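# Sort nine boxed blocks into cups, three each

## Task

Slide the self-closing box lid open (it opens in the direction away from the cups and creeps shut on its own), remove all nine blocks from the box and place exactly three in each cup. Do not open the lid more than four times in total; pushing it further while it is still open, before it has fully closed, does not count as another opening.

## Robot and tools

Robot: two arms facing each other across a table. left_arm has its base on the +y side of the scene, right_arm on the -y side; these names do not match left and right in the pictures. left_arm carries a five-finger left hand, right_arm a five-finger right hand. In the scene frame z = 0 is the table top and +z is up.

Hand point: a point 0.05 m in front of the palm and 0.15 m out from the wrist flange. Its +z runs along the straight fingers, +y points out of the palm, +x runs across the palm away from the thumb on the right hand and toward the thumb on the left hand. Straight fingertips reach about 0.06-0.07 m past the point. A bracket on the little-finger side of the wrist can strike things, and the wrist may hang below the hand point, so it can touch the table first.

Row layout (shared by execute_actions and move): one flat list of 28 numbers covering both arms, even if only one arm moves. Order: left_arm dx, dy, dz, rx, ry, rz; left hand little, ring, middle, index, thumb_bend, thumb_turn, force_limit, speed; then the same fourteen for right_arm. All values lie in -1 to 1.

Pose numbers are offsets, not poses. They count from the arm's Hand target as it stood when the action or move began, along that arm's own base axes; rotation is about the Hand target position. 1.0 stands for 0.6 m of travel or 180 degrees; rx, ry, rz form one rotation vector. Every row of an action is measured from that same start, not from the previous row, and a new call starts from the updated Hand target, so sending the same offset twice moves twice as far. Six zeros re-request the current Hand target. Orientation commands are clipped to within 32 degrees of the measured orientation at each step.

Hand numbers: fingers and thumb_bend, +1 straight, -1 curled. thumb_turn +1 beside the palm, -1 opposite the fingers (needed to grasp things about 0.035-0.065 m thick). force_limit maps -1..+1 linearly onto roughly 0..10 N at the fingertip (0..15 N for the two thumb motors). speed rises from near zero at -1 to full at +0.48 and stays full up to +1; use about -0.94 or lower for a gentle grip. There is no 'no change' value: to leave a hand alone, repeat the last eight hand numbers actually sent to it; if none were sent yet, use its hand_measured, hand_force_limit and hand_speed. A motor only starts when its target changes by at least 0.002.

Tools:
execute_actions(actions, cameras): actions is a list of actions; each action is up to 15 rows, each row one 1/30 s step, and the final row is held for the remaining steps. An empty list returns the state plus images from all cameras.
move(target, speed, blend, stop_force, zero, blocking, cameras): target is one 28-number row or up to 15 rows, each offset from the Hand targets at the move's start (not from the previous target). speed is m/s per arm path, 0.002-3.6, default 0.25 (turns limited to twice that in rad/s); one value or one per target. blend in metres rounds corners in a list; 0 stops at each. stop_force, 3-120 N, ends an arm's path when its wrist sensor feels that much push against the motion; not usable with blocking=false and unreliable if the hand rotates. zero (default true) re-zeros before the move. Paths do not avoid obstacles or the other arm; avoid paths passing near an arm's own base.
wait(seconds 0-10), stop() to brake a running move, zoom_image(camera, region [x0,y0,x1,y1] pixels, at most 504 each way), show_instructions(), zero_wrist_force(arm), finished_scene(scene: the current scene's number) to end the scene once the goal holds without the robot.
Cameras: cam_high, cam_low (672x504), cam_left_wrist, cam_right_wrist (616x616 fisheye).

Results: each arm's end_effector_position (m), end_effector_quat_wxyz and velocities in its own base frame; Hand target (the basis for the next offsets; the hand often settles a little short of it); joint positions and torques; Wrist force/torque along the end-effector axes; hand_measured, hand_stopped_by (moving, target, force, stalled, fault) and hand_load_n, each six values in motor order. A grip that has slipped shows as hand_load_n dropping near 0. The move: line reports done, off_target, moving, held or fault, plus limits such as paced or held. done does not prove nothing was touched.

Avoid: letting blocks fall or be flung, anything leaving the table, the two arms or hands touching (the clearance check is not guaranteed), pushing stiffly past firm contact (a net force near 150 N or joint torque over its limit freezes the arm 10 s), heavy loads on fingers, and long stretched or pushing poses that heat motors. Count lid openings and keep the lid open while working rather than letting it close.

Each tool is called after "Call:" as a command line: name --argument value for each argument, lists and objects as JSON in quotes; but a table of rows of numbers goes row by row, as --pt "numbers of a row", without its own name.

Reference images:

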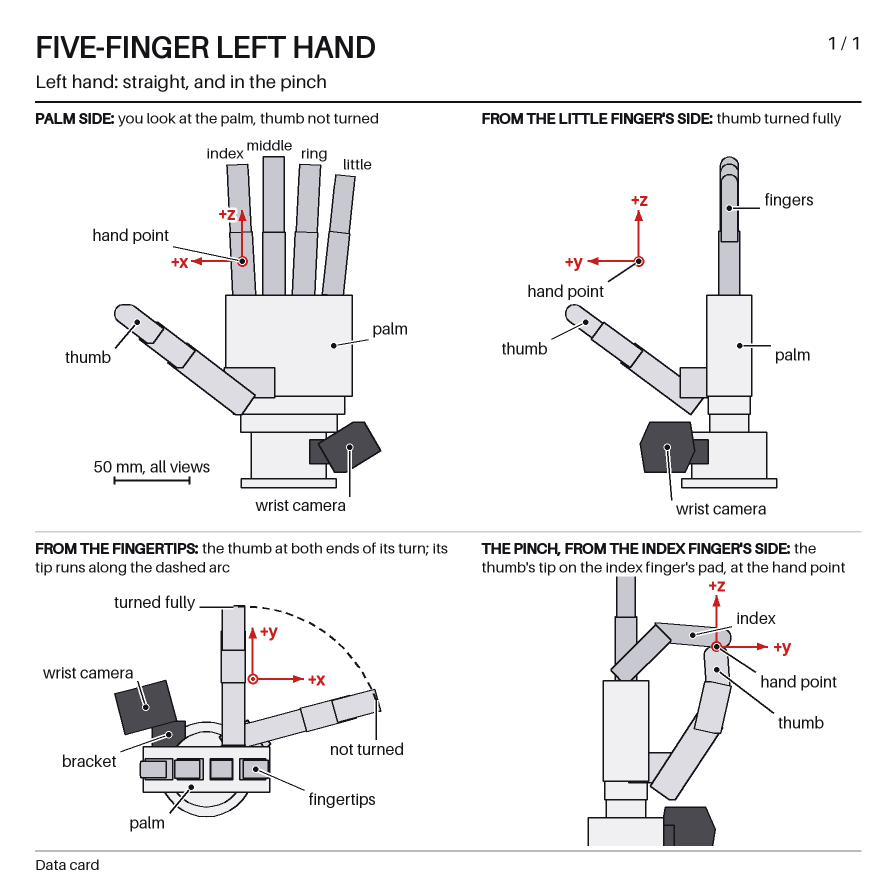

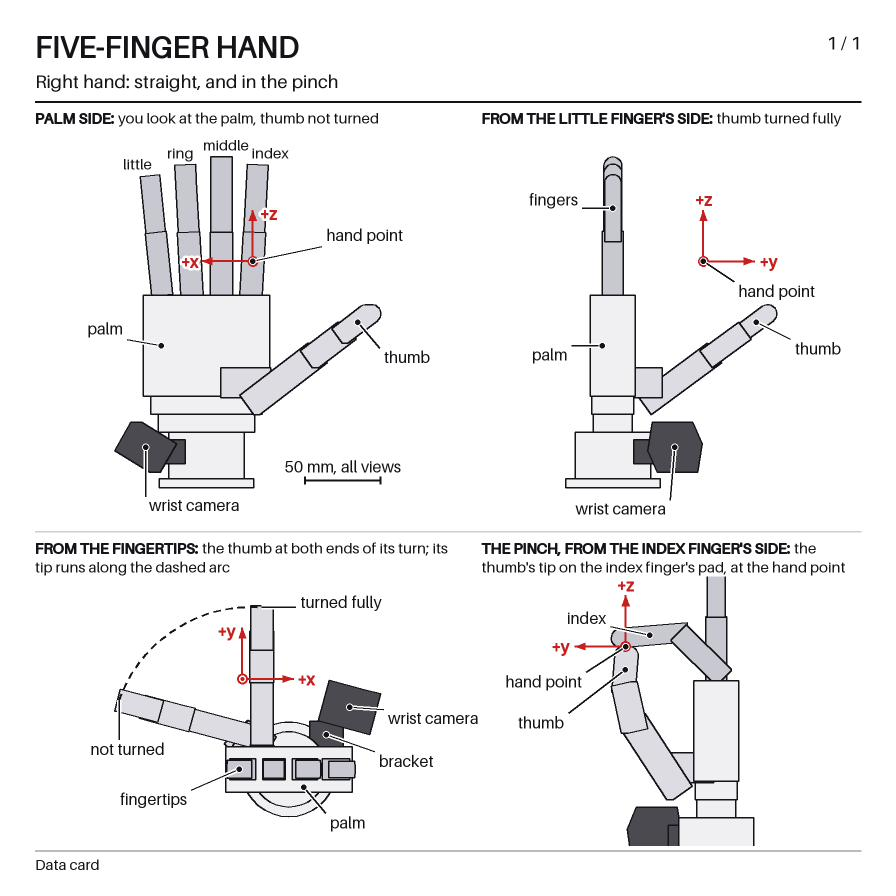

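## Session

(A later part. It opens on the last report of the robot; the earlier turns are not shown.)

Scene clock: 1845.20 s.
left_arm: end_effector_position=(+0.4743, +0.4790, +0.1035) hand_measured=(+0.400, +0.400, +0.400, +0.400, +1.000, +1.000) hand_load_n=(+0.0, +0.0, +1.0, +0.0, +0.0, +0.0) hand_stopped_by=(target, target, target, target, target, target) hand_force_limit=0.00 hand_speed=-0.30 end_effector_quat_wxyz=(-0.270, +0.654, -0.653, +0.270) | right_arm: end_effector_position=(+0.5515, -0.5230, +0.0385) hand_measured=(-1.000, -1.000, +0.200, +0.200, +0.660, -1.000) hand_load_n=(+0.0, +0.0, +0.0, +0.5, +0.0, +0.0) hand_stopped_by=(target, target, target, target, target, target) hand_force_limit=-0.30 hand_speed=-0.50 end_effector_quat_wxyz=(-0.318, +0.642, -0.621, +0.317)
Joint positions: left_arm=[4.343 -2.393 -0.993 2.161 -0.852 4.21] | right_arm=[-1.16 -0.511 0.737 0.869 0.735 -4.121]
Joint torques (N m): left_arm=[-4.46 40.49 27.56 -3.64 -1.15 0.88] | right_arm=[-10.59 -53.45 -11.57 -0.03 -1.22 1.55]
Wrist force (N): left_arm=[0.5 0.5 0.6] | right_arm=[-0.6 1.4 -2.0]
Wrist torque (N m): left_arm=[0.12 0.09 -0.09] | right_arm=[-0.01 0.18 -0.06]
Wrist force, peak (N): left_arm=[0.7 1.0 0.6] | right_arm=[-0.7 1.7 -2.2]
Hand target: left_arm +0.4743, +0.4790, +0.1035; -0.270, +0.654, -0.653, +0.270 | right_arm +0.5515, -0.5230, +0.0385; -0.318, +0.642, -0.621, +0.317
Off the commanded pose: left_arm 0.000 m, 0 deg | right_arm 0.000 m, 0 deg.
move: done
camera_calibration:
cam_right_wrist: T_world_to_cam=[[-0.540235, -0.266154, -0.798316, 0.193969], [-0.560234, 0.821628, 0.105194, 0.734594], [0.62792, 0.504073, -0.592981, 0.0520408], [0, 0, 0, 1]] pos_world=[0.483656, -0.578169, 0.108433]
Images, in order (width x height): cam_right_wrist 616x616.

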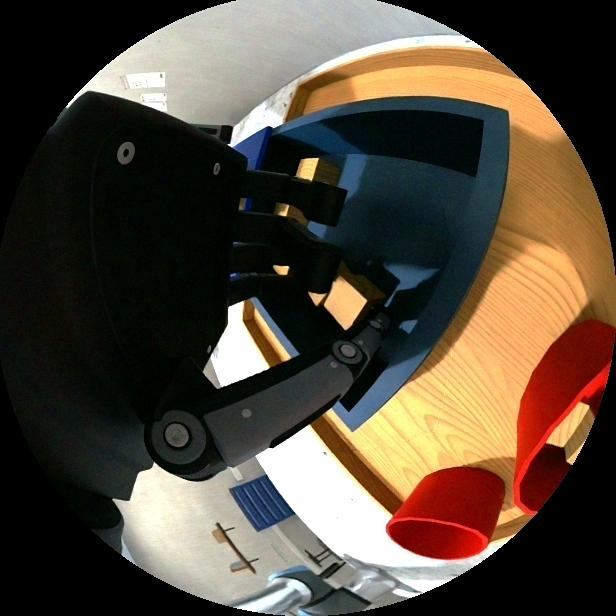

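Call:
move --target '[0,0,0,0,0,0,0.4,0.4,0.4,0.4,1,1,0,-0.3, 0,0,0,0,0,0,-1,-1,-0.1,-0.1,0.1,-1,-0.3,-0.94]' --speed 0.04 --cameras '["cam_right_wrist"]'

Call:
zoom_image --camera "cam_right_wrist" --region '[260, 190, 440, 370]'

Scene clock: 1853.13 s.
left_arm: end_effector_position=(+0.4743, +0.4790, +0.1035) hand_measured=(+0.400, +0.400, +0.400, +0.400, +1.000, +1.000) hand_load_n=(+0.0, -0.5, +1.5, +0.0, +0.0, +0.0) hand_stopped_by=(target, target, target, target, target, target) hand_force_limit=0.00 hand_speed=-0.30 end_effector_quat_wxyz=(-0.270, +0.654, -0.653, +0.270) | right_arm: end_effector_position=(+0.5515, -0.5230, +0.0385) hand_measured=(-1.000, -1.000, +0.122, -0.100, +0.602, -1.000) hand_load_n=(+0.0, +0.0, +0.0, +0.5, +0.5, +0.0) hand_stopped_by=(target, target, force, target, force, target) hand_force_limit=-0.30 hand_speed=-0.94 end_effector_quat_wxyz=(-0.318, +0.642, -0.621, +0.317)
Joint positions: left_arm=[4.343 -2.393 -0.993 2.161 -0.852 4.21] | right_arm=[-1.16 -0.511 0.737 0.869 0.735 -4.121]
Joint torques (N m): left_arm=[-4.3 41.04 26.11 -3.52 -1.25 0.6] | right_arm=[-1.43 -54.07 -11.46 0.13 0.14 1.47]
Wrist force (N): left_arm=[0.6 0.7 0.4] | right_arm=[-0.5 1.2 -2.2]
Wrist torque (N m): left_arm=[0.16 0.06 -0.09] | right_arm=[-0.01 0.18 -0.06]
Wrist force, peak (N): left_arm=[0.7 1.0 0.6] | right_arm=[-0.6 1.5 -2.2]
Hand target: left_arm +0.4743, +0.4790, +0.1035; -0.270, +0.654, -0.653, +0.270 | right_arm +0.5515, -0.5230, +0.0385; -0.318, +0.642, -0.621, +0.317
Off the commanded pose: left_arm 0.000 m, 0 deg | right_arm 0.000 m, 0 deg.
move: done
camera_calibration:
cam_right_wrist: T_world_to_cam=[[-0.540235, -0.266154, -0.798316, 0.193969], [-0.560234, 0.821628, 0.105194, 0.734594], [0.62792, 0.504073, -0.592981, 0.0520408], [0, 0, 0, 1]] pos_world=[0.483656, -0.578169, 0.108433]
Images, in order (width x height): cam_right_wrist 616x616.

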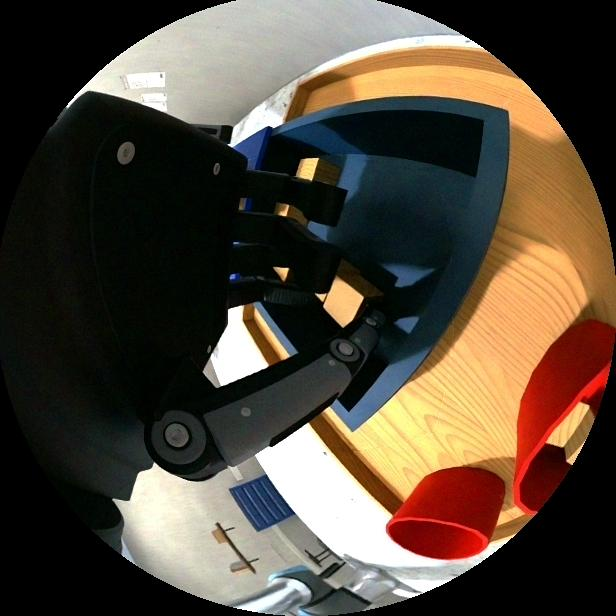

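Scaled by 2.800 from the camera's 616x616 image, which has a finer 880x880 frame.

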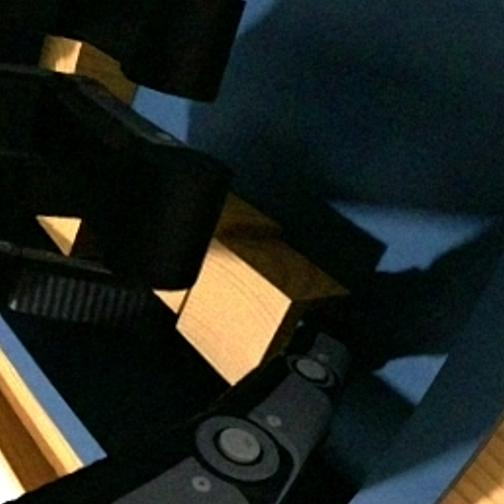

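Call:
move --pt "0 0 0 0 0 0 0.4 0.4 0.4 0.4 1 1 0 -0.3 0 0 0 0 0 0 -1 -1 0.22 0.22 0.66 -1 -0.3 -0.7" --pt "0 0 0 0 0 0 0.4 0.4 0.4 0.4 1 1 0 -0.3 0.0 0.0 0.08 0 0 0 -1 -1 0.22 0.22 0.66 -1 -0.3 -0.7" --speed 0.1 --cameras '["cam_right_wrist","cam_high"]'

Call:
zoom_image --camera "cam_right_wrist" --region '[260, 190, 440, 370]'

Scene clock: 1874.50 s.
left_arm: end_effector_position=(+0.4743, +0.4790, +0.1035) hand_measured=(+0.400, +0.400, +0.400, +0.400, +1.000, +1.000) hand_load_n=(+0.0, +0.0, +1.5, +0.0, +0.0, +0.0) hand_stopped_by=(target, target, target, target, target, target) hand_force_limit=0.00 hand_speed=-0.30 end_effector_quat_wxyz=(-0.270, +0.654, -0.653, +0.270) | right_arm: end_effector_position=(+0.5515, -0.5230, +0.0863) hand_measured=(-1.000, -1.000, +0.220, +0.220, +0.660, -1.000) hand_load_n=(+0.0, +0.0, +0.0, +0.0, +0.0, +0.0) hand_stopped_by=(target, target, target, target, target, target) hand_force_limit=-0.30 hand_speed=-0.70 end_effector_quat_wxyz=(-0.318, +0.642, -0.621, +0.317)
Joint positions: left_arm=[4.343 -2.393 -0.993 2.161 -0.852 4.21] | right_arm=[-1.16 -0.542 0.674 0.963 0.736 -4.121]
Joint torques (N m): left_arm=[-4.46 41.24 27.59 -3.15 -1.14 0.73] | right_arm=[-7.33 -69.58 -26.93 3.58 -1.42 -1.45]
Wrist force (N): left_arm=[0.6 0.8 0.4] | right_arm=[-0.3 1.4 -1.9]
Wrist torque (N m): left_arm=[0.18 0.06 -0.09] | right_arm=[0.01 0.15 -0.04]
Wrist force, peak (N): left_arm=[0.7 0.9 0.7] | right_arm=[-0.5 1.4 -2.4]
Hand target: left_arm +0.4743, +0.4790, +0.1035; -0.270, +0.654, -0.653, +0.270 | right_arm +0.5515, -0.5230, +0.0865; -0.318, +0.642, -0.621, +0.317
Off the commanded pose: left_arm 0.000 m, 0 deg | right_arm 0.000 m, 0 deg.
move: done
camera_calibration:
cam_right_wrist: T_world_to_cam=[[-0.54032, -0.266221, -0.798236, 0.232118], [-0.560262, 0.821605, 0.105222, 0.729562], [0.627823, 0.504075, -0.593083, 0.08045], [0, 0, 0, 1]] pos_world=[0.483655, -0.578169, 0.156233]
Images, in order (width x height): cam_high 672x504, cam_right_wrist 616x616.

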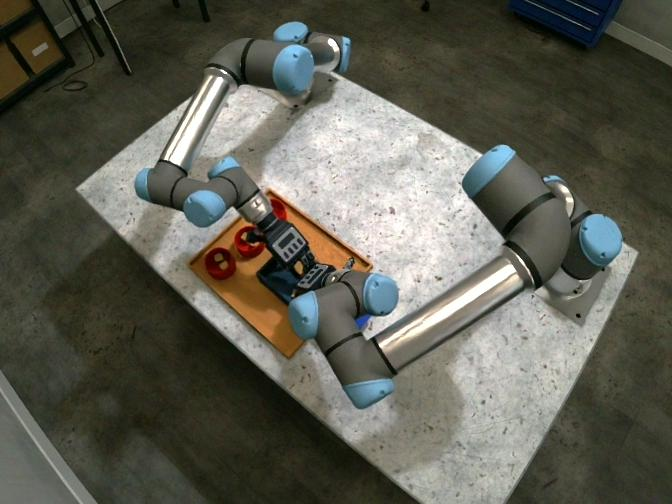

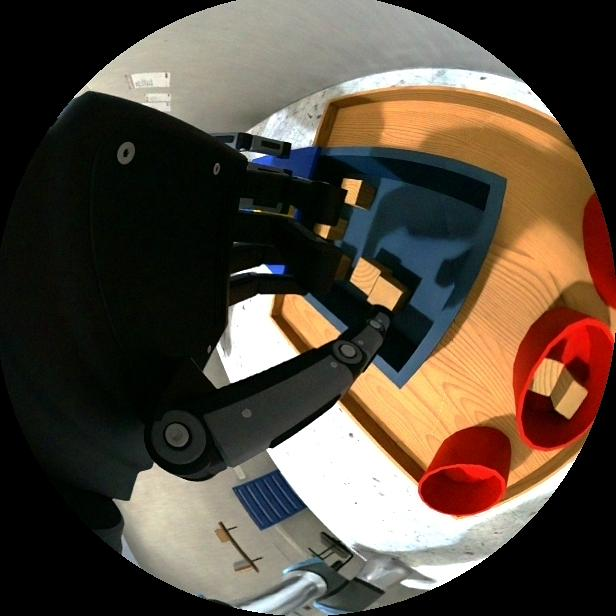

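Scaled by 2.800 from the camera's 616x616 image, which has a finer 880x880 frame.

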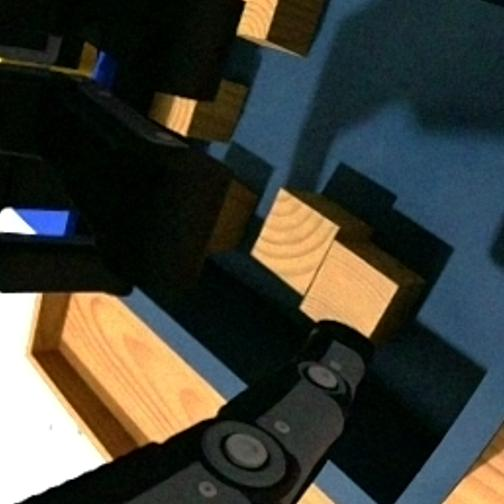

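Call:
move --pt "0 0 0 0 0 0 0.4 0.4 0.4 0.4 1 1 0 -0.3 0 -0.0053 -0.01 0 0 0 -1 -1 0.18 0.18 0.66 -1 -0.3 -0.5" --pt "0 0 0 0 0 0 0.4 0.4 0.4 0.4 1 1 0 -0.3 0 -0.0053 -0.08 0 0 0 -1 -1 0.18 0.18 0.66 -1 -0.3 -0.5" --speed 0.03 --stop_force 8

Call:
move --target '[0,0,0,0,0,0,0.4,0.4,0.4,0.4,1,1,0,-0.3, 0,0,0,0,0,0,-1,-1,-0.1,-0.1,0.1,-1,-0.3,-0.94]' --speed 0.04 --cameras '["cam_right_wrist"]'

Call:
zoom_image --camera "cam_right_wrist" --region '[260, 190, 440, 370]'

Scene clock: 1913.97 s.
left_arm: end_effector_position=(+0.4743, +0.4790, +0.1035) hand_measured=(+0.400, +0.400, +0.400, +0.400, +1.000, +1.000) hand_load_n=(+0.0, +0.0, +1.5, +0.0, +0.0, +0.0) hand_stopped_by=(target, target, target, target, target, target) hand_force_limit=0.00 hand_speed=-0.30 end_effector_quat_wxyz=(-0.270, +0.654, -0.653, +0.270) | right_arm: end_effector_position=(+0.5515, -0.5262, +0.0385) hand_measured=(-1.000, -1.000, +0.180, +0.180, +0.660, -1.000) hand_load_n=(+0.0, +0.0, +0.0, +0.0, +0.0, +0.0) hand_stopped_by=(target, target, target, target, target, target) hand_force_limit=-0.30 hand_speed=-0.50 end_effector_quat_wxyz=(-0.318, +0.642, -0.621, +0.317)
Joint positions: left_arm=[4.343 -2.393 -0.993 2.161 -0.852 4.21] | right_arm=[-1.162 -0.501 0.719 0.879 0.735 -4.123]
Joint torques (N m): left_arm=[-4.69 41.37 26.48 -3.34 -0.91 0.8] | right_arm=[-10.76 -53.49 -11.67 0.01 -2.27 1.56]
Wrist force (N): left_arm=[0.6 0.7 0.5] | right_arm=[-0.6 1.6 -1.9]
Wrist torque (N m): left_arm=[0.16 0.07 -0.10] | right_arm=[0.02 0.19 -0.06]
Wrist force, peak (N): left_arm=[0.7 1.1 0.5] | right_arm=[-0.6 1.8 -2.0]
Hand target: left_arm +0.4743, +0.4790, +0.1035; -0.270, +0.654, -0.653, +0.270 | right_arm +0.5515, -0.5262, +0.0385; -0.318, +0.642, -0.621, +0.317
Off the commanded pose: left_arm 0.000 m, 0 deg | right_arm 0.000 m, 0 deg.
move: done

Scene clock: 1914.83 s.
left_arm: end_effector_position=(+0.4743, +0.4790, +0.1035) hand_measured=(+0.400, +0.400, +0.400, +0.400, +1.000, +1.000) hand_load_n=(+0.0, +0.0, +1.5, +0.0, +0.0, -0.5) hand_stopped_by=(target, target, target, target, target, target) hand_force_limit=0.00 hand_speed=-0.30 end_effector_quat_wxyz=(-0.270, +0.654, -0.653, +0.270) | right_arm: end_effector_position=(+0.5515, -0.5262, +0.0385) hand_measured=(-1.000, -1.000, +0.098, +0.080, +0.616, -1.000) hand_load_n=(+0.0, +0.0, +3.0, +5.0, +5.5, -1.0) hand_stopped_by=(target, target, force, force, force, target) hand_force_limit=-0.30 hand_speed=-0.94 end_effector_quat_wxyz=(-0.318, +0.642, -0.621, +0.317)
Joint positions: left_arm=[4.343 -2.393 -0.993 2.161 -0.852 4.21] | right_arm=[-1.162 -0.501 0.719 0.879 0.735 -4.123]
Joint torques (N m): left_arm=[-5.39 43.37 26.32 -3.26 -1.12 0.62] | right_arm=[-9.04 -53.24 -11.9 0 -1.64 1.6]
Wrist force (N): left_arm=[0.7 0.8 0.4] | right_arm=[-0.4 1.0 -2.0]
Wrist torque (N m): left_arm=[0.17 0.05 -0.09] | right_arm=[-0.06 0.15 -0.06]
Wrist force, peak (N): left_arm=[0.8 0.9 0.5] | right_arm=[-0.4 1.6 -2.1]
Hand target: left_arm +0.4743, +0.4790, +0.1035; -0.270, +0.654, -0.653, +0.270 | right_arm +0.5515, -0.5262, +0.0385; -0.318, +0.642, -0.621, +0.317
Off the commanded pose: left_arm 0.000 m, 0 deg | right_arm 0.000 m, 0 deg.
move: done
camera_calibration:
cam_right_wrist: T_world_to_cam=[[-0.540235, -0.266154, -0.798316, 0.193118], [-0.560234, 0.821628, 0.105194, 0.737223], [0.62792, 0.504073, -0.592981, 0.0536538], [0, 0, 0, 1]] pos_world=[0.483656, -0.581369, 0.108433]
Images, in order (width x height): cam_right_wrist 616x616.

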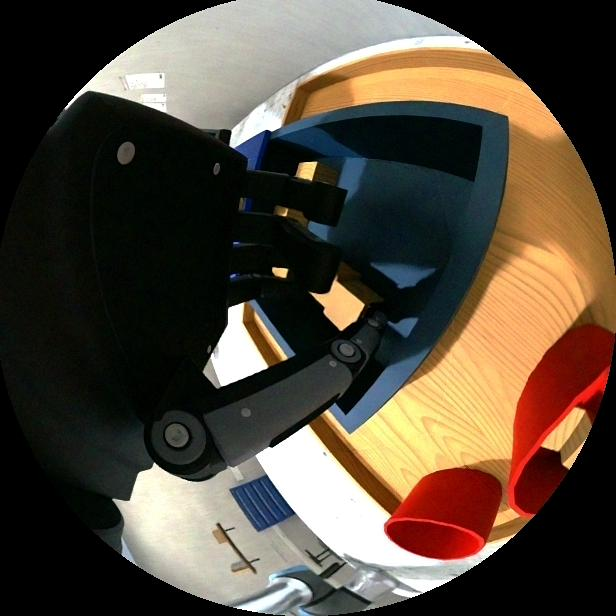

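Scaled by 2.800 from the camera's 616x616 image, which has a finer 880x880 frame.

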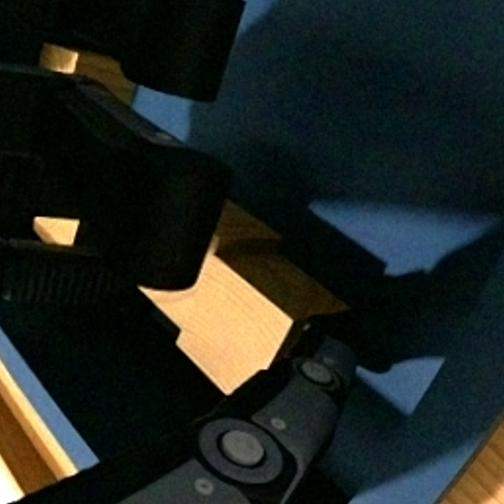

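Call:
move --pt "0 0 0 0 0 0 0.4 0.4 0.4 0.4 1 1 0 -0.3 0 0 0.1025 0 0 0 -1 -1 -0.1 -0.1 0.1 -1 -0.3 -0.94" --pt "0 0 0 0 0 0 0.4 0.4 0.4 0.4 1 1 0 -0.3 -0.279 0.1065 0.1025 0 0 0 -1 -1 -0.1 -0.1 0.1 -1 -0.3 -0.94" --speed 0.1 --blend '[0.01,0]' --cameras '["cam_right_wrist","cam_high","cam_low"]'

Call:
zoom_image --camera "cam_right_wrist" --region '[220, 190, 440, 410]'

Call:
zoom_image --camera "cam_high" --region '[180, 190, 340, 310]'

Scene clock: 1930.50 s.
left_arm: end_effector_position=(+0.4743, +0.4790, +0.1035) hand_measured=(+0.400, +0.400, +0.400, +0.400, +1.000, +1.000) hand_load_n=(+0.0, +0.0, +1.5, +0.0, +0.0, +0.0) hand_stopped_by=(target, target, target, target, target, target) hand_force_limit=0.00 hand_speed=-0.30 end_effector_quat_wxyz=(-0.270, +0.654, -0.653, +0.270) | right_arm: end_effector_position=(+0.3842, -0.4623, +0.1000) hand_measured=(-1.000, -1.000, +0.098, +0.080, +0.616, -1.000) hand_load_n=(+0.0, +0.0, +3.5, +5.0, +5.5, -0.5) hand_stopped_by=(target, target, force, force, force, target) hand_force_limit=-0.30 hand_speed=-0.94 end_effector_quat_wxyz=(-0.318, +0.642, -0.621, +0.317)
Joint positions: left_arm=[4.343 -2.393 -0.993 2.161 -0.852 4.21] | right_arm=[-1.401 -0.88 1.335 0.915 0.654 -4.477]
Joint torques (N m): left_arm=[-3.62 41.75 26.74 -3.36 -1.13 0.85] | right_arm=[-12.77 -55.01 -7.1 4.27 -2.92 -2.73]
Wrist force (N): left_arm=[0.7 0.8 0.5] | right_arm=[-0.3 1.5 -1.4]
Wrist torque (N m): left_arm=[0.17 0.06 -0.09] | right_arm=[-0.05 0.14 0.12]
Wrist force, peak (N): left_arm=[0.6 1.0 0.6] | right_arm=[-0.1 2.2 -2.1]
Hand target: left_arm +0.4743, +0.4790, +0.1035; -0.270, +0.654, -0.653, +0.270 | right_arm +0.3841, -0.4623, +0.1000; -0.318, +0.642, -0.621, +0.317
Off the commanded pose: left_arm 0.000 m, 0 deg | right_arm 0.000 m, 0 deg.
move: done
camera_calibration:
cam_right_wrist: T_world_to_cam=[[-0.540314, -0.266117, -0.798275, 0.168878], [-0.560225, 0.821621, 0.10529, 0.584502], [0.62786, 0.504103, -0.593019, 0.163004], [0, 0, 0, 1]] pos_world=[0.316356, -0.517469, 0.169933]
Images, in order (width x height): cam_high 672x504, cam_low 672x504, cam_right_wrist 616x616.

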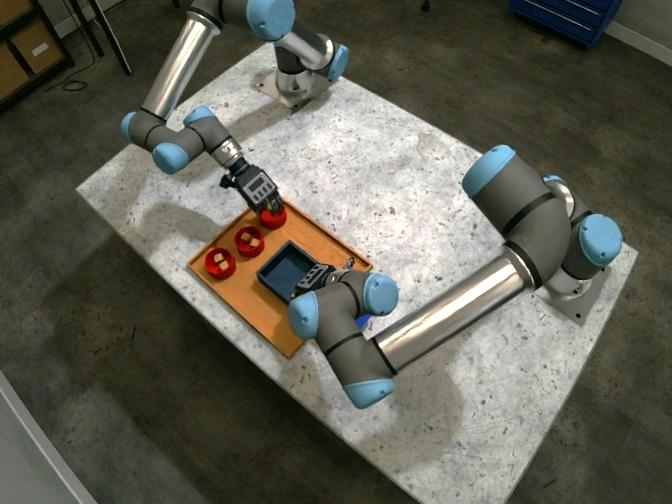

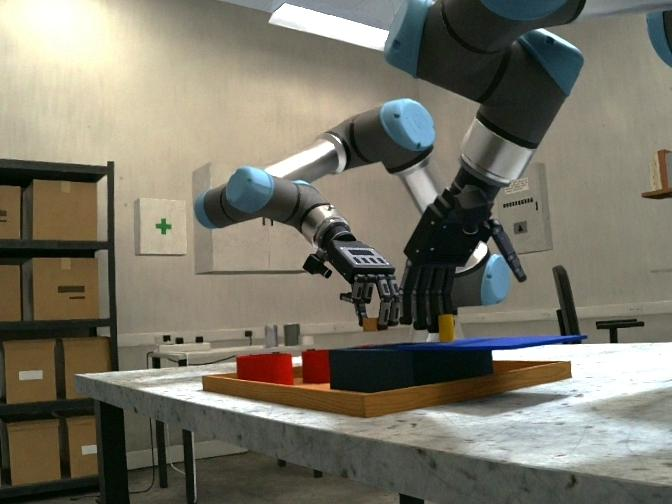

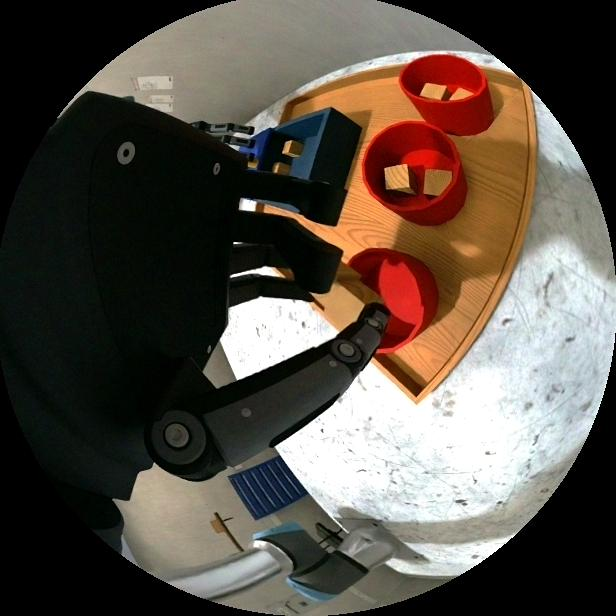

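Scaled by 2.291 from the camera's 616x616 image, which has a finer 880x880 frame.

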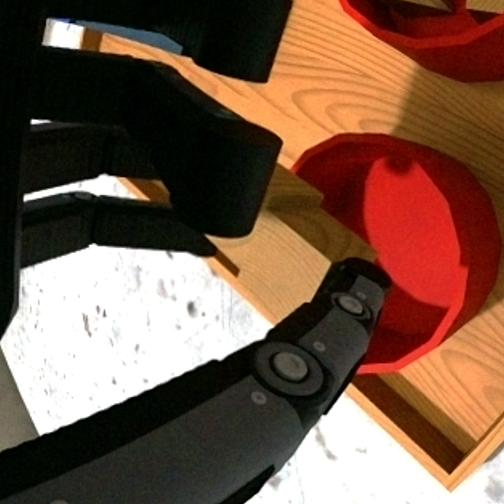

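Scaled by 3.150 from the camera's 672x504 image, which has a finer 960x720 frame.

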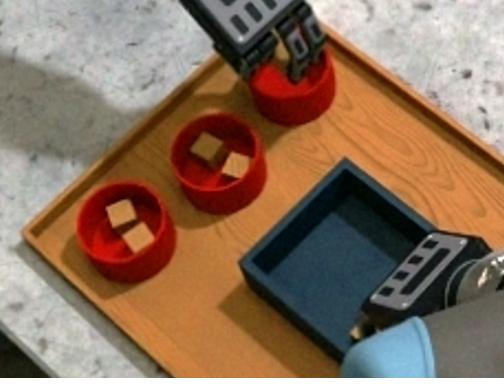

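Call:
move --pt "0 0 0 0 0 0 0.4 0.4 0.4 0.4 1 1 0 -0.3 -0.015 0.0033 0 0 0 0 -1 -1 -0.1 -0.1 0.1 -1 -0.3 -0.94" --pt "0 0 0 0 0 0 0.4 0.4 0.4 0.4 1 1 0 -0.3 -0.015 0.0033 -0.0433 0 0 0 -1 -1 -0.1 -0.1 0.1 -1 -0.3 -0.94" --speed 0.08 --cameras '["cam_right_wrist"]'

Call:
zoom_image --camera "cam_right_wrist" --region '[220, 190, 440, 410]'

Scene clock: 1943.27 s.
left_arm: end_effector_position=(+0.4743, +0.4790, +0.1035) hand_measured=(+0.400, +0.400, +0.400, +0.400, +1.000, +1.000) hand_load_n=(+0.0, +0.0, +1.5, +0.0, +0.0, -0.5) hand_stopped_by=(target, target, target, target, target, target) hand_force_limit=0.00 hand_speed=-0.30 end_effector_quat_wxyz=(-0.270, +0.654, -0.653, +0.270) | right_arm: end_effector_position=(+0.3751, -0.4603, +0.0742) hand_measured=(-1.000, -1.000, +0.098, +0.080, +0.616, -1.000) hand_load_n=(+0.0, +0.5, +3.0, +5.0, +5.5, -0.5) hand_stopped_by=(target, target, force, force, force, target) hand_force_limit=-0.30 hand_speed=-0.94 end_effector_quat_wxyz=(-0.318, +0.642, -0.621, +0.317)
Joint positions: left_arm=[4.343 -2.393 -0.993 2.161 -0.852 4.21] | right_arm=[-1.418 -0.86 1.38 0.872 0.651 -4.504]
Joint torques (N m): left_arm=[-4.27 42.58 26.64 -3.13 -1.07 0.75] | right_arm=[-5.65 -39.38 -8.78 0.68 -3.01 1.45]
Wrist force (N): left_arm=[0.6 0.8 0.4] | right_arm=[0.1 1.2 -2.2]
Wrist torque (N m): left_arm=[0.16 0.07 -0.09] | right_arm=[-0.05 0.10 0.14]
Wrist force, peak (N): left_arm=[0.8 1.0 0.3] | right_arm=[-0.1 1.8 -2.0]
Hand target: left_arm +0.4743, +0.4790, +0.1035; -0.270, +0.654, -0.653, +0.270 | right_arm +0.3751, -0.4603, +0.0740; -0.318, +0.642, -0.621, +0.317
Off the commanded pose: left_arm 0.000 m, 0 deg | right_arm 0.000 m, 0 deg.
move: done
camera_calibration:
cam_right_wrist: T_world_to_cam=[[-0.540235, -0.266154, -0.798316, 0.14378], [-0.560234, 0.821628, 0.105194, 0.580508], [0.62792, 0.504073, -0.592981, 0.152311], [0, 0, 0, 1]] pos_world=[0.307256, -0.515469, 0.144033]
Images, in order (width x height): cam_right_wrist 616x616.

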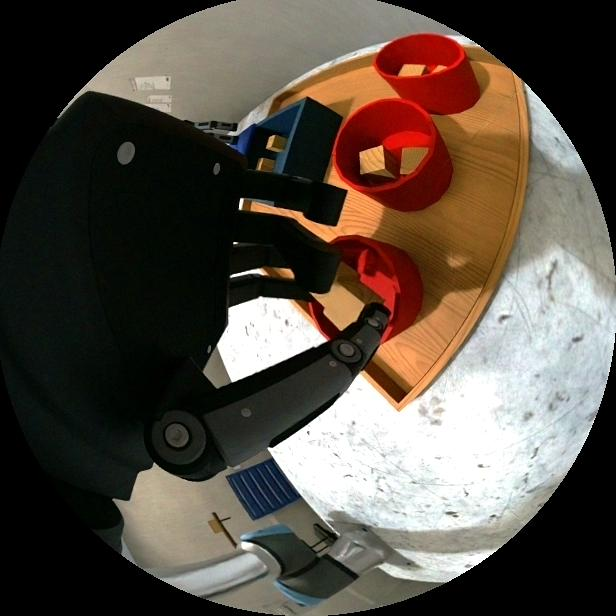

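Scaled by 2.291 from the camera's 616x616 image, which has a finer 880x880 frame.

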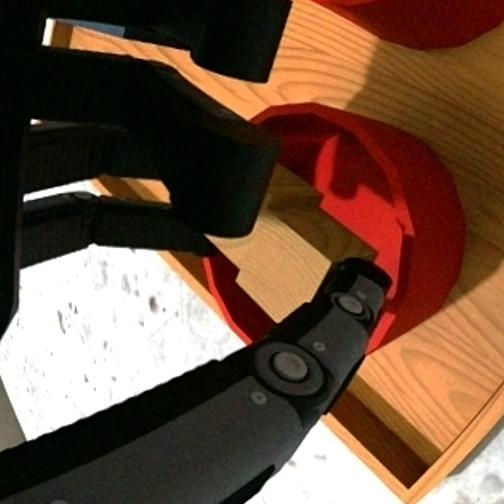

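Call:
move --pt "0 0 0 0 0 0 0.4 0.4 0.4 0.4 1 1 0 -0.3 0 0 0 0 0 0 -1 -1 0.2 0.2 0.72 -1 -0.3 -0.8" --pt "0 0 0 0 0 0 0.4 0.4 0.4 0.4 1 1 0 -0.3 0.0 0.0 0.08 0 0 0 -1 -1 0.2 0.2 0.72 -1 -0.3 -0.8" --speed 0.1 --cameras '["cam_right_wrist","cam_high"]'

Call:
zoom_image --camera "cam_right_wrist" --region '[240, 120, 460, 340]'

Call:
zoom_image --camera "cam_high" --region '[180, 190, 340, 310]'

Scene clock: 1951.87 s.
left_arm: end_effector_position=(+0.4743, +0.4790, +0.1035) hand_measured=(+0.400, +0.400, +0.400, +0.400, +1.000, +1.000) hand_load_n=(+0.0, +0.0, +1.5, +0.0, -0.5, +0.0) hand_stopped_by=(target, target, target, target, target, target) hand_force_limit=0.00 hand_speed=-0.30 end_effector_quat_wxyz=(-0.270, +0.654, -0.653, +0.270) | right_arm: end_effector_position=(+0.3751, -0.4603, +0.1219) hand_measured=(-1.000, -1.000, +0.200, +0.200, +0.720, -1.000) hand_load_n=(+0.0, +0.0, +0.0, +0.0, +0.0, +0.0) hand_stopped_by=(target, target, target, target, target, target) hand_force_limit=-0.30 hand_speed=-0.80 end_effector_quat_wxyz=(-0.318, +0.642, -0.621, +0.317)
Joint positions: left_arm=[4.343 -2.393 -0.993 2.161 -0.852 4.21] | right_arm=[-1.418 -0.912 1.336 0.968 0.651 -4.503]
Joint torques (N m): left_arm=[-4.5 42.12 26.17 -3.27 -0.93 0.69] | right_arm=[-7.4 -56.05 -24.97 4.21 -2.18 -1.48]
Wrist force (N): left_arm=[0.7 0.8 0.5] | right_arm=[0.1 1.5 -1.9]
Wrist torque (N m): left_arm=[0.18 0.06 -0.09] | right_arm=[0.00 0.08 0.15]
Wrist force, peak (N): left_arm=[0.7 1.0 0.6] | right_arm=[0.2 2.3 -1.5]
Hand target: left_arm +0.4743, +0.4790, +0.1035; -0.270, +0.654, -0.653, +0.270 | right_arm +0.3751, -0.4603, +0.1220; -0.318, +0.642, -0.621, +0.317
Off the commanded pose: left_arm 0.000 m, 0 deg | right_arm 0.000 m, 0 deg.
move: done
camera_calibration:
cam_right_wrist: T_world_to_cam=[[-0.54022, -0.266176, -0.798319, 0.181898], [-0.560249, 0.82162, 0.105173, 0.575551], [0.62792, 0.504073, -0.592981, 0.180533], [0, 0, 0, 1]] pos_world=[0.307356, -0.515469, 0.191733]
Images, in order (width x height): cam_high 672x504, cam_right_wrist 616x616.

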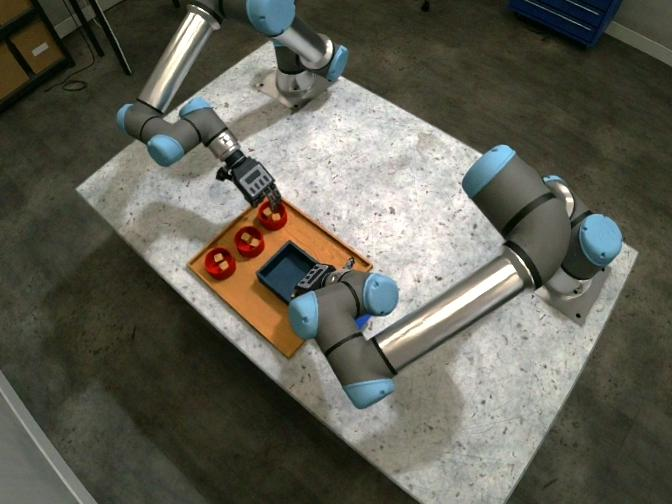

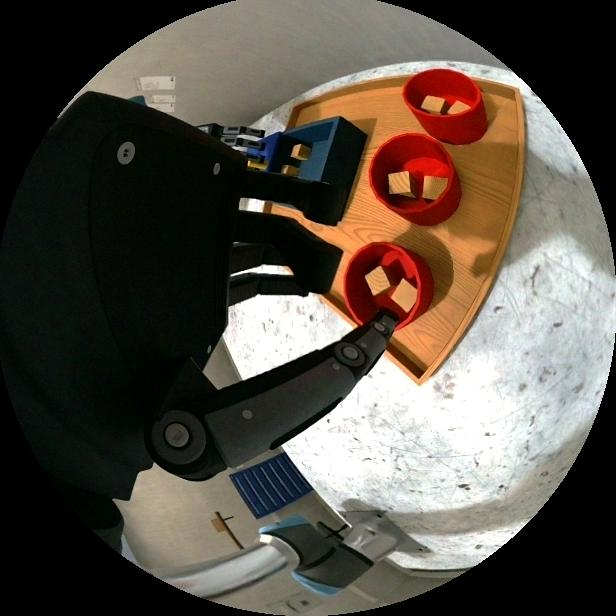

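Scaled by 2.291 from the camera's 616x616 image, which has a finer 880x880 frame.

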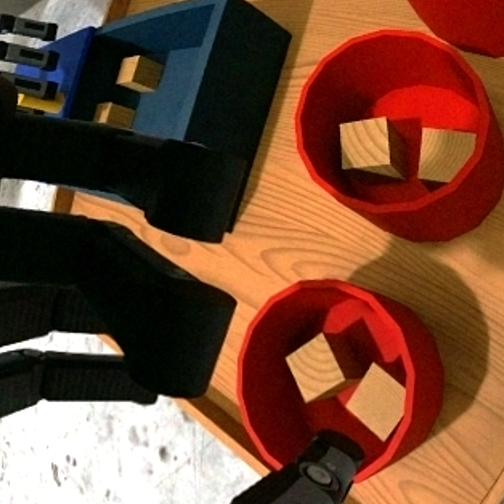

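Scaled by 3.150 from the camera's 672x504 image, which has a finer 960x720 frame.

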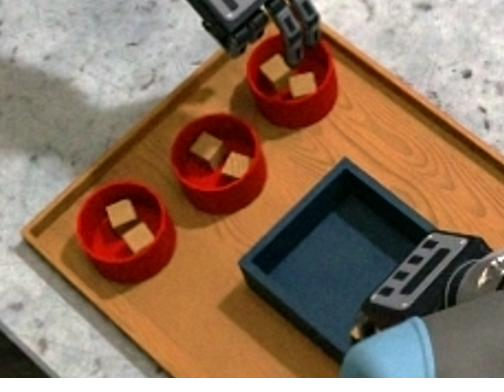

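Call:
move --target '[0,0,0,0,0,0,0.4,0.4,0.4,0.4,1,1,0,-0.3, 0.1173,-0.0645,0.13,0,0,0,-1,-1,0.2,0.2,0.72,-1,-0.3,-0.8]' --speed 0.2 --cameras '["cam_right_wrist","cam_left_wrist"]'

Call:
zoom_image --camera "cam_right_wrist" --region '[260, 150, 420, 310]'

Call:
zoom_image --camera "cam_left_wrist" --region '[240, 140, 400, 300]'

Scene clock: 1965.90 s.
left_arm: end_effector_position=(+0.4743, +0.4790, +0.1035) hand_measured=(+0.400, +0.400, +0.400, +0.400, +1.000, +1.000) hand_load_n=(+0.0, +0.0, +1.5, +0.0, -0.5, +0.0) hand_stopped_by=(target, target, target, target, target, target) hand_force_limit=0.00 hand_speed=-0.30 end_effector_quat_wxyz=(-0.270, +0.654, -0.653, +0.270) | right_arm: end_effector_position=(+0.4455, -0.4990, +0.2000) hand_measured=(-1.000, -1.000, +0.200, +0.200, +0.720, -1.000) hand_load_n=(+0.0, +0.0, +0.0, +0.0, +0.0, +0.0) hand_stopped_by=(target, target, target, target, target, target) hand_force_limit=-0.30 hand_speed=-0.80 end_effector_quat_wxyz=(-0.318, +0.642, -0.621, +0.317)
Joint positions: left_arm=[4.343 -2.393 -0.993 2.161 -0.852 4.21] | right_arm=[-1.308 -0.815 0.924 1.146 0.678 -4.33]
Joint torques (N m): left_arm=[-4.3 43.04 26.53 -3.24 -0.92 0.66] | right_arm=[9.44 -45.51 -25.13 4.12 0.33 -1.47]
Wrist force (N): left_arm=[0.7 0.8 0.6] | right_arm=[-0.1 1.0 -1.6]
Wrist torque (N m): left_arm=[0.16 0.05 -0.09] | right_arm=[-0.08 0.10 -0.02]
Wrist force, peak (N): left_arm=[0.8 0.9 0.8] | right_arm=[0.0 2.3 -2.2]
Hand target: left_arm +0.4743, +0.4790, +0.1035; -0.270, +0.654, -0.653, +0.270 | right_arm +0.4455, -0.4990, +0.2000; -0.318, +0.642, -0.621, +0.317
Off the commanded pose: left_arm 0.000 m, 0 deg | right_arm 0.000 m, 0 deg.
move: done
camera_calibration:
cam_left_wrist: T_world_to_cam=[[0.655551, -0.240061, 0.715977, -0.272005], [-0.514134, -0.836326, 0.19033, 0.627846], [0.553099, -0.492879, -0.671678, 0.159902], [0, 0, 0, 1]] pos_world=[0.412669, 0.538598, 0.182654]
cam_right_wrist: T_world_to_cam=[[-0.540266, -0.266109, -0.79831, 0.272003], [-0.560203, 0.821643, 0.105238, 0.638414], [0.627921, 0.504072, -0.592981, 0.202159], [0, 0, 0, 1]] pos_world=[0.377656, -0.554069, 0.269833]
Images, in order (width x height): cam_left_wrist 616x616, cam_right_wrist 616x616.

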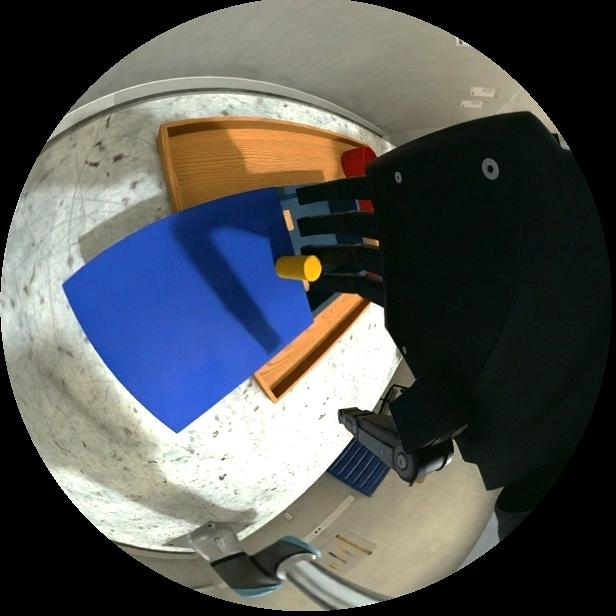

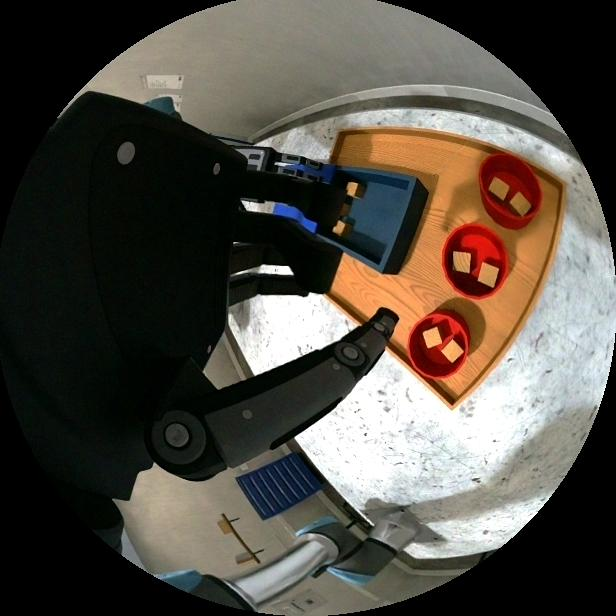

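Scaled by 3.150 from the camera's 616x616 image, which has a finer 880x880 frame.

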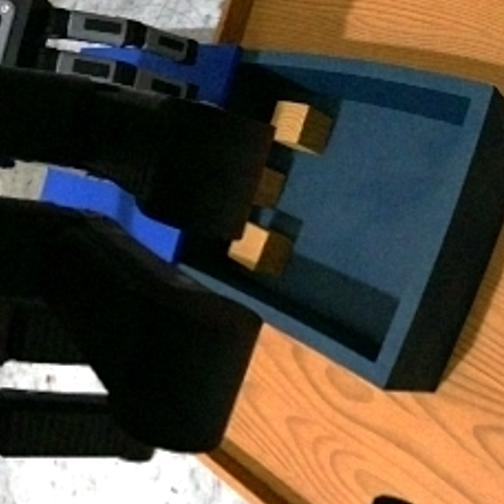

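Scaled by 3.150 from the camera's 616x616 image, which has a finer 880x880 frame.

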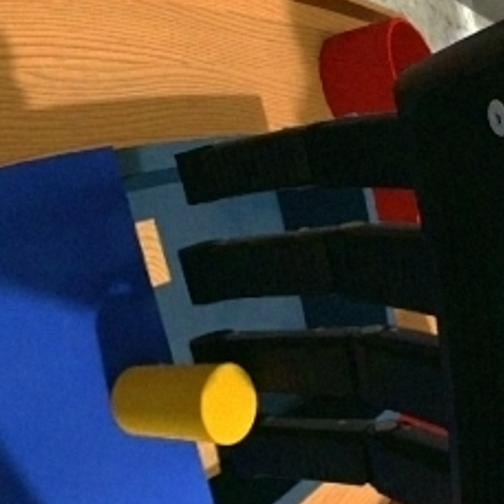

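Call:
move --pt "0 0 0 0 0 0 -1 -1 0.4 0.4 1 1 0 -0.3 0 0 0 0 0 0 -1 -1 0.2 0.2 0.72 -1 -0.3 -0.8" --pt "0.008 0 0 0 0 0 -1 -1 0.4 0.4 1 1 0 -0.3 0 0 0 0 0 0 -1 -1 0.2 0.2 0.72 -1 -0.3 -0.8" --pt "0.008 0.0217 0 0 0 0 -1 -1 0.4 0.4 1 1 0 -0.3 0 0 0 0 0 0 -1 -1 0.2 0.2 0.72 -1 -0.3 -0.8" --speed 0.05

Call:
move --target '[-0.0117,0,0,0,0,0,-1,-1,0.4,0.4,1,1,0,-0.3, 0,0,0,0,0,0,-1,-1,0.2,0.2,0.72,-1,-0.3,-0.8]' --speed 0.04 --stop_force 8 --cameras '["cam_left_wrist","cam_right_wrist","cam_low"]'

Call:
zoom_image --camera "cam_left_wrist" --region '[240, 140, 400, 300]'

Call:
zoom_image --camera "cam_right_wrist" --region '[260, 150, 420, 310]'

Scene clock: 2217.73 s.
left_arm: end_effector_position=(+0.4791, +0.4920, +0.1035) hand_measured=(-1.000, -1.000, +0.400, +0.400, +1.000, +1.000) hand_load_n=(+0.0, +0.0, +0.0, +1.5, +0.0, +0.0) hand_stopped_by=(target, target, target, target, target, target) hand_force_limit=0.00 hand_speed=-0.30 end_effector_quat_wxyz=(-0.270, +0.654, -0.653, +0.270) | right_arm: end_effector_position=(+0.4455, -0.4990, +0.2000) hand_measured=(-1.000, -1.000, +0.200, +0.200, +0.720, -1.000) hand_load_n=(+0.0, +0.0, +0.0, +0.0, +0.0, +0.0) hand_stopped_by=(target, target, target, target, target, target) hand_force_limit=-0.30 hand_speed=-0.80 end_effector_quat_wxyz=(-0.318, +0.642, -0.621, +0.317)
Joint positions: left_arm=[4.344 -2.432 -0.922 2.129 -0.852 4.21] | right_arm=[-1.308 -0.814 0.924 1.146 0.678 -4.33]
Joint torques (N m): left_arm=[12.54 42.63 30.24 -4.98 2.46 0.38] | right_arm=[8.87 -45.03 -27.04 3.86 0.28 -1.51]
Wrist force (N): left_arm=[0.8 1.0 0.5] | right_arm=[0.1 1.2 -2.0]
Wrist torque (N m): left_arm=[0.19 0.03 0.11] | right_arm=[-0.03 0.08 0.00]
Wrist force, peak (N): left_arm=[1.9 0.5 0.8] | right_arm=[-0.1 1.3 -2.4]
Hand target: left_arm +0.4791, +0.4921, +0.1035; -0.270, +0.654, -0.653, +0.270 | right_arm +0.4455, -0.4990, +0.2000; -0.318, +0.642, -0.621, +0.317
Off the commanded pose: left_arm 0.000 m, 0 deg | right_arm 0.000 m, 0 deg.
move: done

Scene clock: 2219.17 s.
left_arm: end_effector_position=(+0.4721, +0.4921, +0.1035) hand_measured=(-1.000, -1.000, +0.400, +0.400, +1.000, +1.000) hand_load_n=(+0.0, +0.0, +0.0, +2.0, +0.0, +0.0) hand_stopped_by=(target, target, target, target, target, target) hand_force_limit=0.00 hand_speed=-0.30 end_effector_quat_wxyz=(-0.270, +0.654, -0.653, +0.270) | right_arm: end_effector_position=(+0.4455, -0.4990, +0.2000) hand_measured=(-1.000, -1.000, +0.200, +0.200, +0.720, -1.000) hand_load_n=(+0.0, -0.5, +0.0, +0.0, +0.0, +0.0) hand_stopped_by=(target, target, target, target, target, target) hand_force_limit=-0.30 hand_speed=-0.80 end_effector_quat_wxyz=(-0.318, +0.642, -0.621, +0.317)
Joint positions: left_arm=[4.354 -2.422 -0.942 2.13 -0.848 4.224] | right_arm=[-1.308 -0.814 0.924 1.146 0.678 -4.33]
Joint torques (N m): left_arm=[11.06 61.45 4.45 1.07 2.76 1.2] | right_arm=[9.04 -44.99 -26.87 3.92 0.27 -1.43]
Wrist force (N): left_arm=[-1.0 0.8 0.3] | right_arm=[0.0 1.3 -1.9]
Wrist torque (N m): left_arm=[0.18 -0.05 -0.12] | right_arm=[-0.02 0.08 0.00]
Wrist force, peak (N): left_arm=[-1.2 0.7 0.5] | right_arm=[-0.2 1.2 -2.3]
Hand target: left_arm +0.4721, +0.4921, +0.1035; -0.270, +0.654, -0.653, +0.270 | right_arm +0.4455, -0.4990, +0.2000; -0.318, +0.642, -0.621, +0.317
Off the commanded pose: left_arm 0.000 m, 0 deg | right_arm 0.000 m, 0 deg.
move: done
camera_calibration:
cam_left_wrist: T_world_to_cam=[[0.655551, -0.240061, 0.715977, -0.267442], [-0.514134, -0.836326, 0.19033, 0.637587], [0.553099, -0.492879, -0.671678, 0.167526], [0, 0, 0, 1]] pos_world=[0.410469, 0.551598, 0.182654]
cam_right_wrist: T_world_to_cam=[[-0.540235, -0.266154, -0.798316, 0.27202], [-0.560234, 0.821628, 0.105194, 0.638501], [0.62792, 0.504073, -0.592981, 0.202269], [0, 0, 0, 1]] pos_world=[0.377656, -0.554169, 0.269933]
Images, in order (width x height): cam_low 672x504, cam_left_wrist 616x616, cam_right_wrist 616x616.

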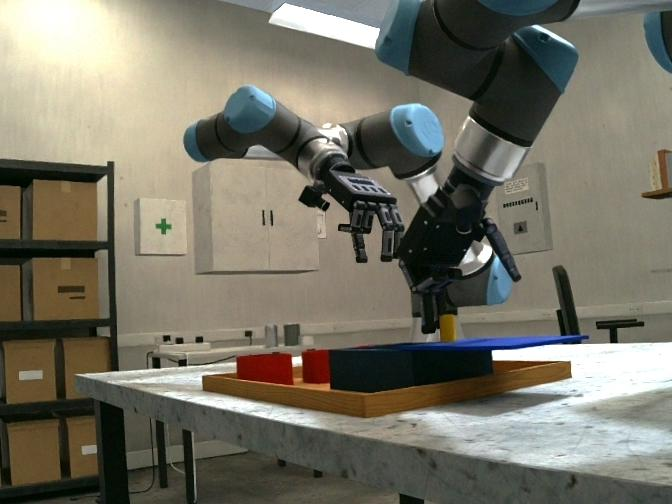

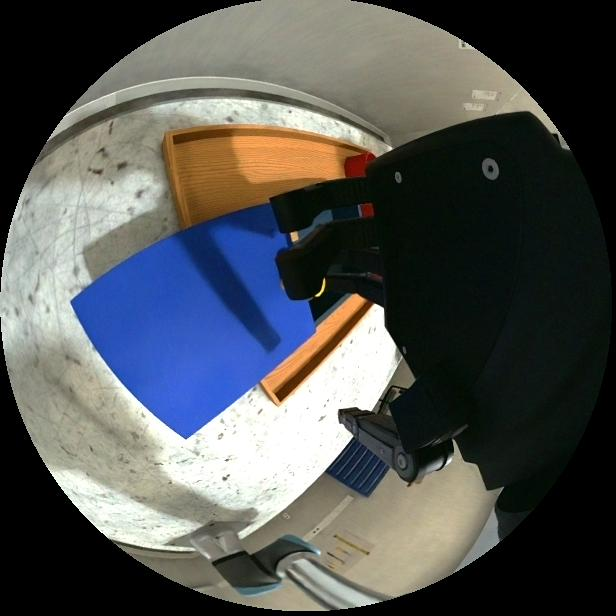

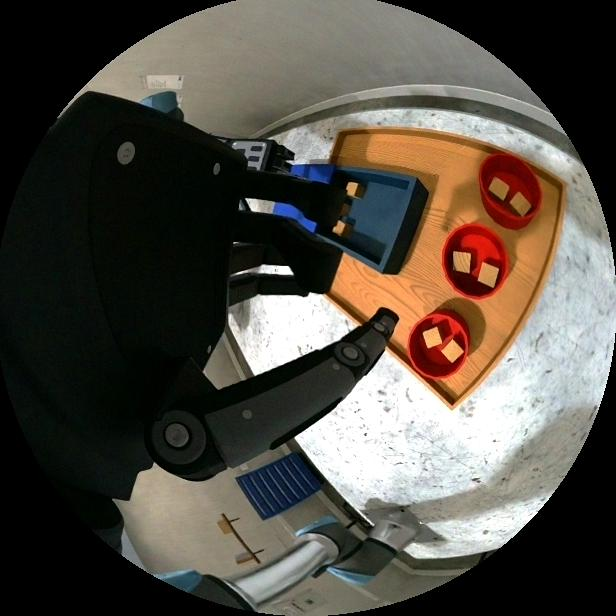

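Scaled by 3.150 from the camera's 616x616 image, which has a finer 880x880 frame.

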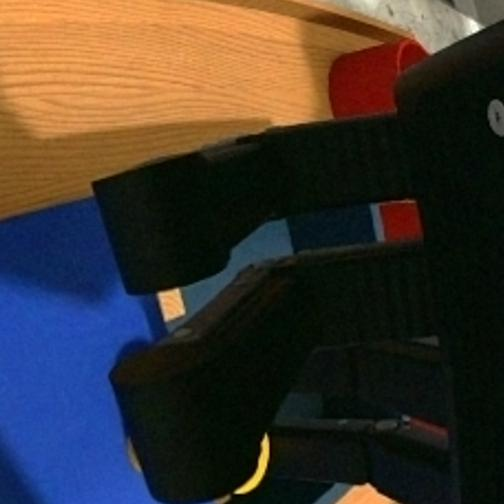

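Scaled by 3.150 from the camera's 616x616 image, which has a finer 880x880 frame.

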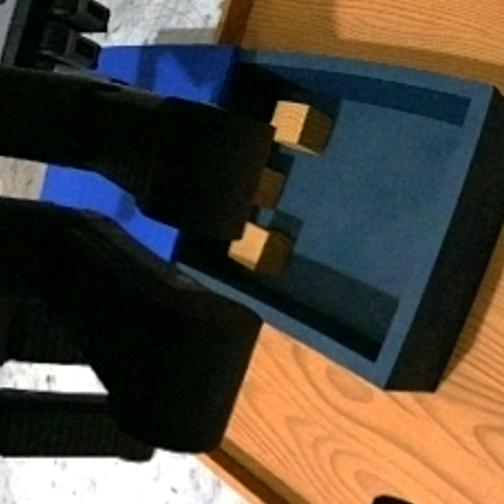

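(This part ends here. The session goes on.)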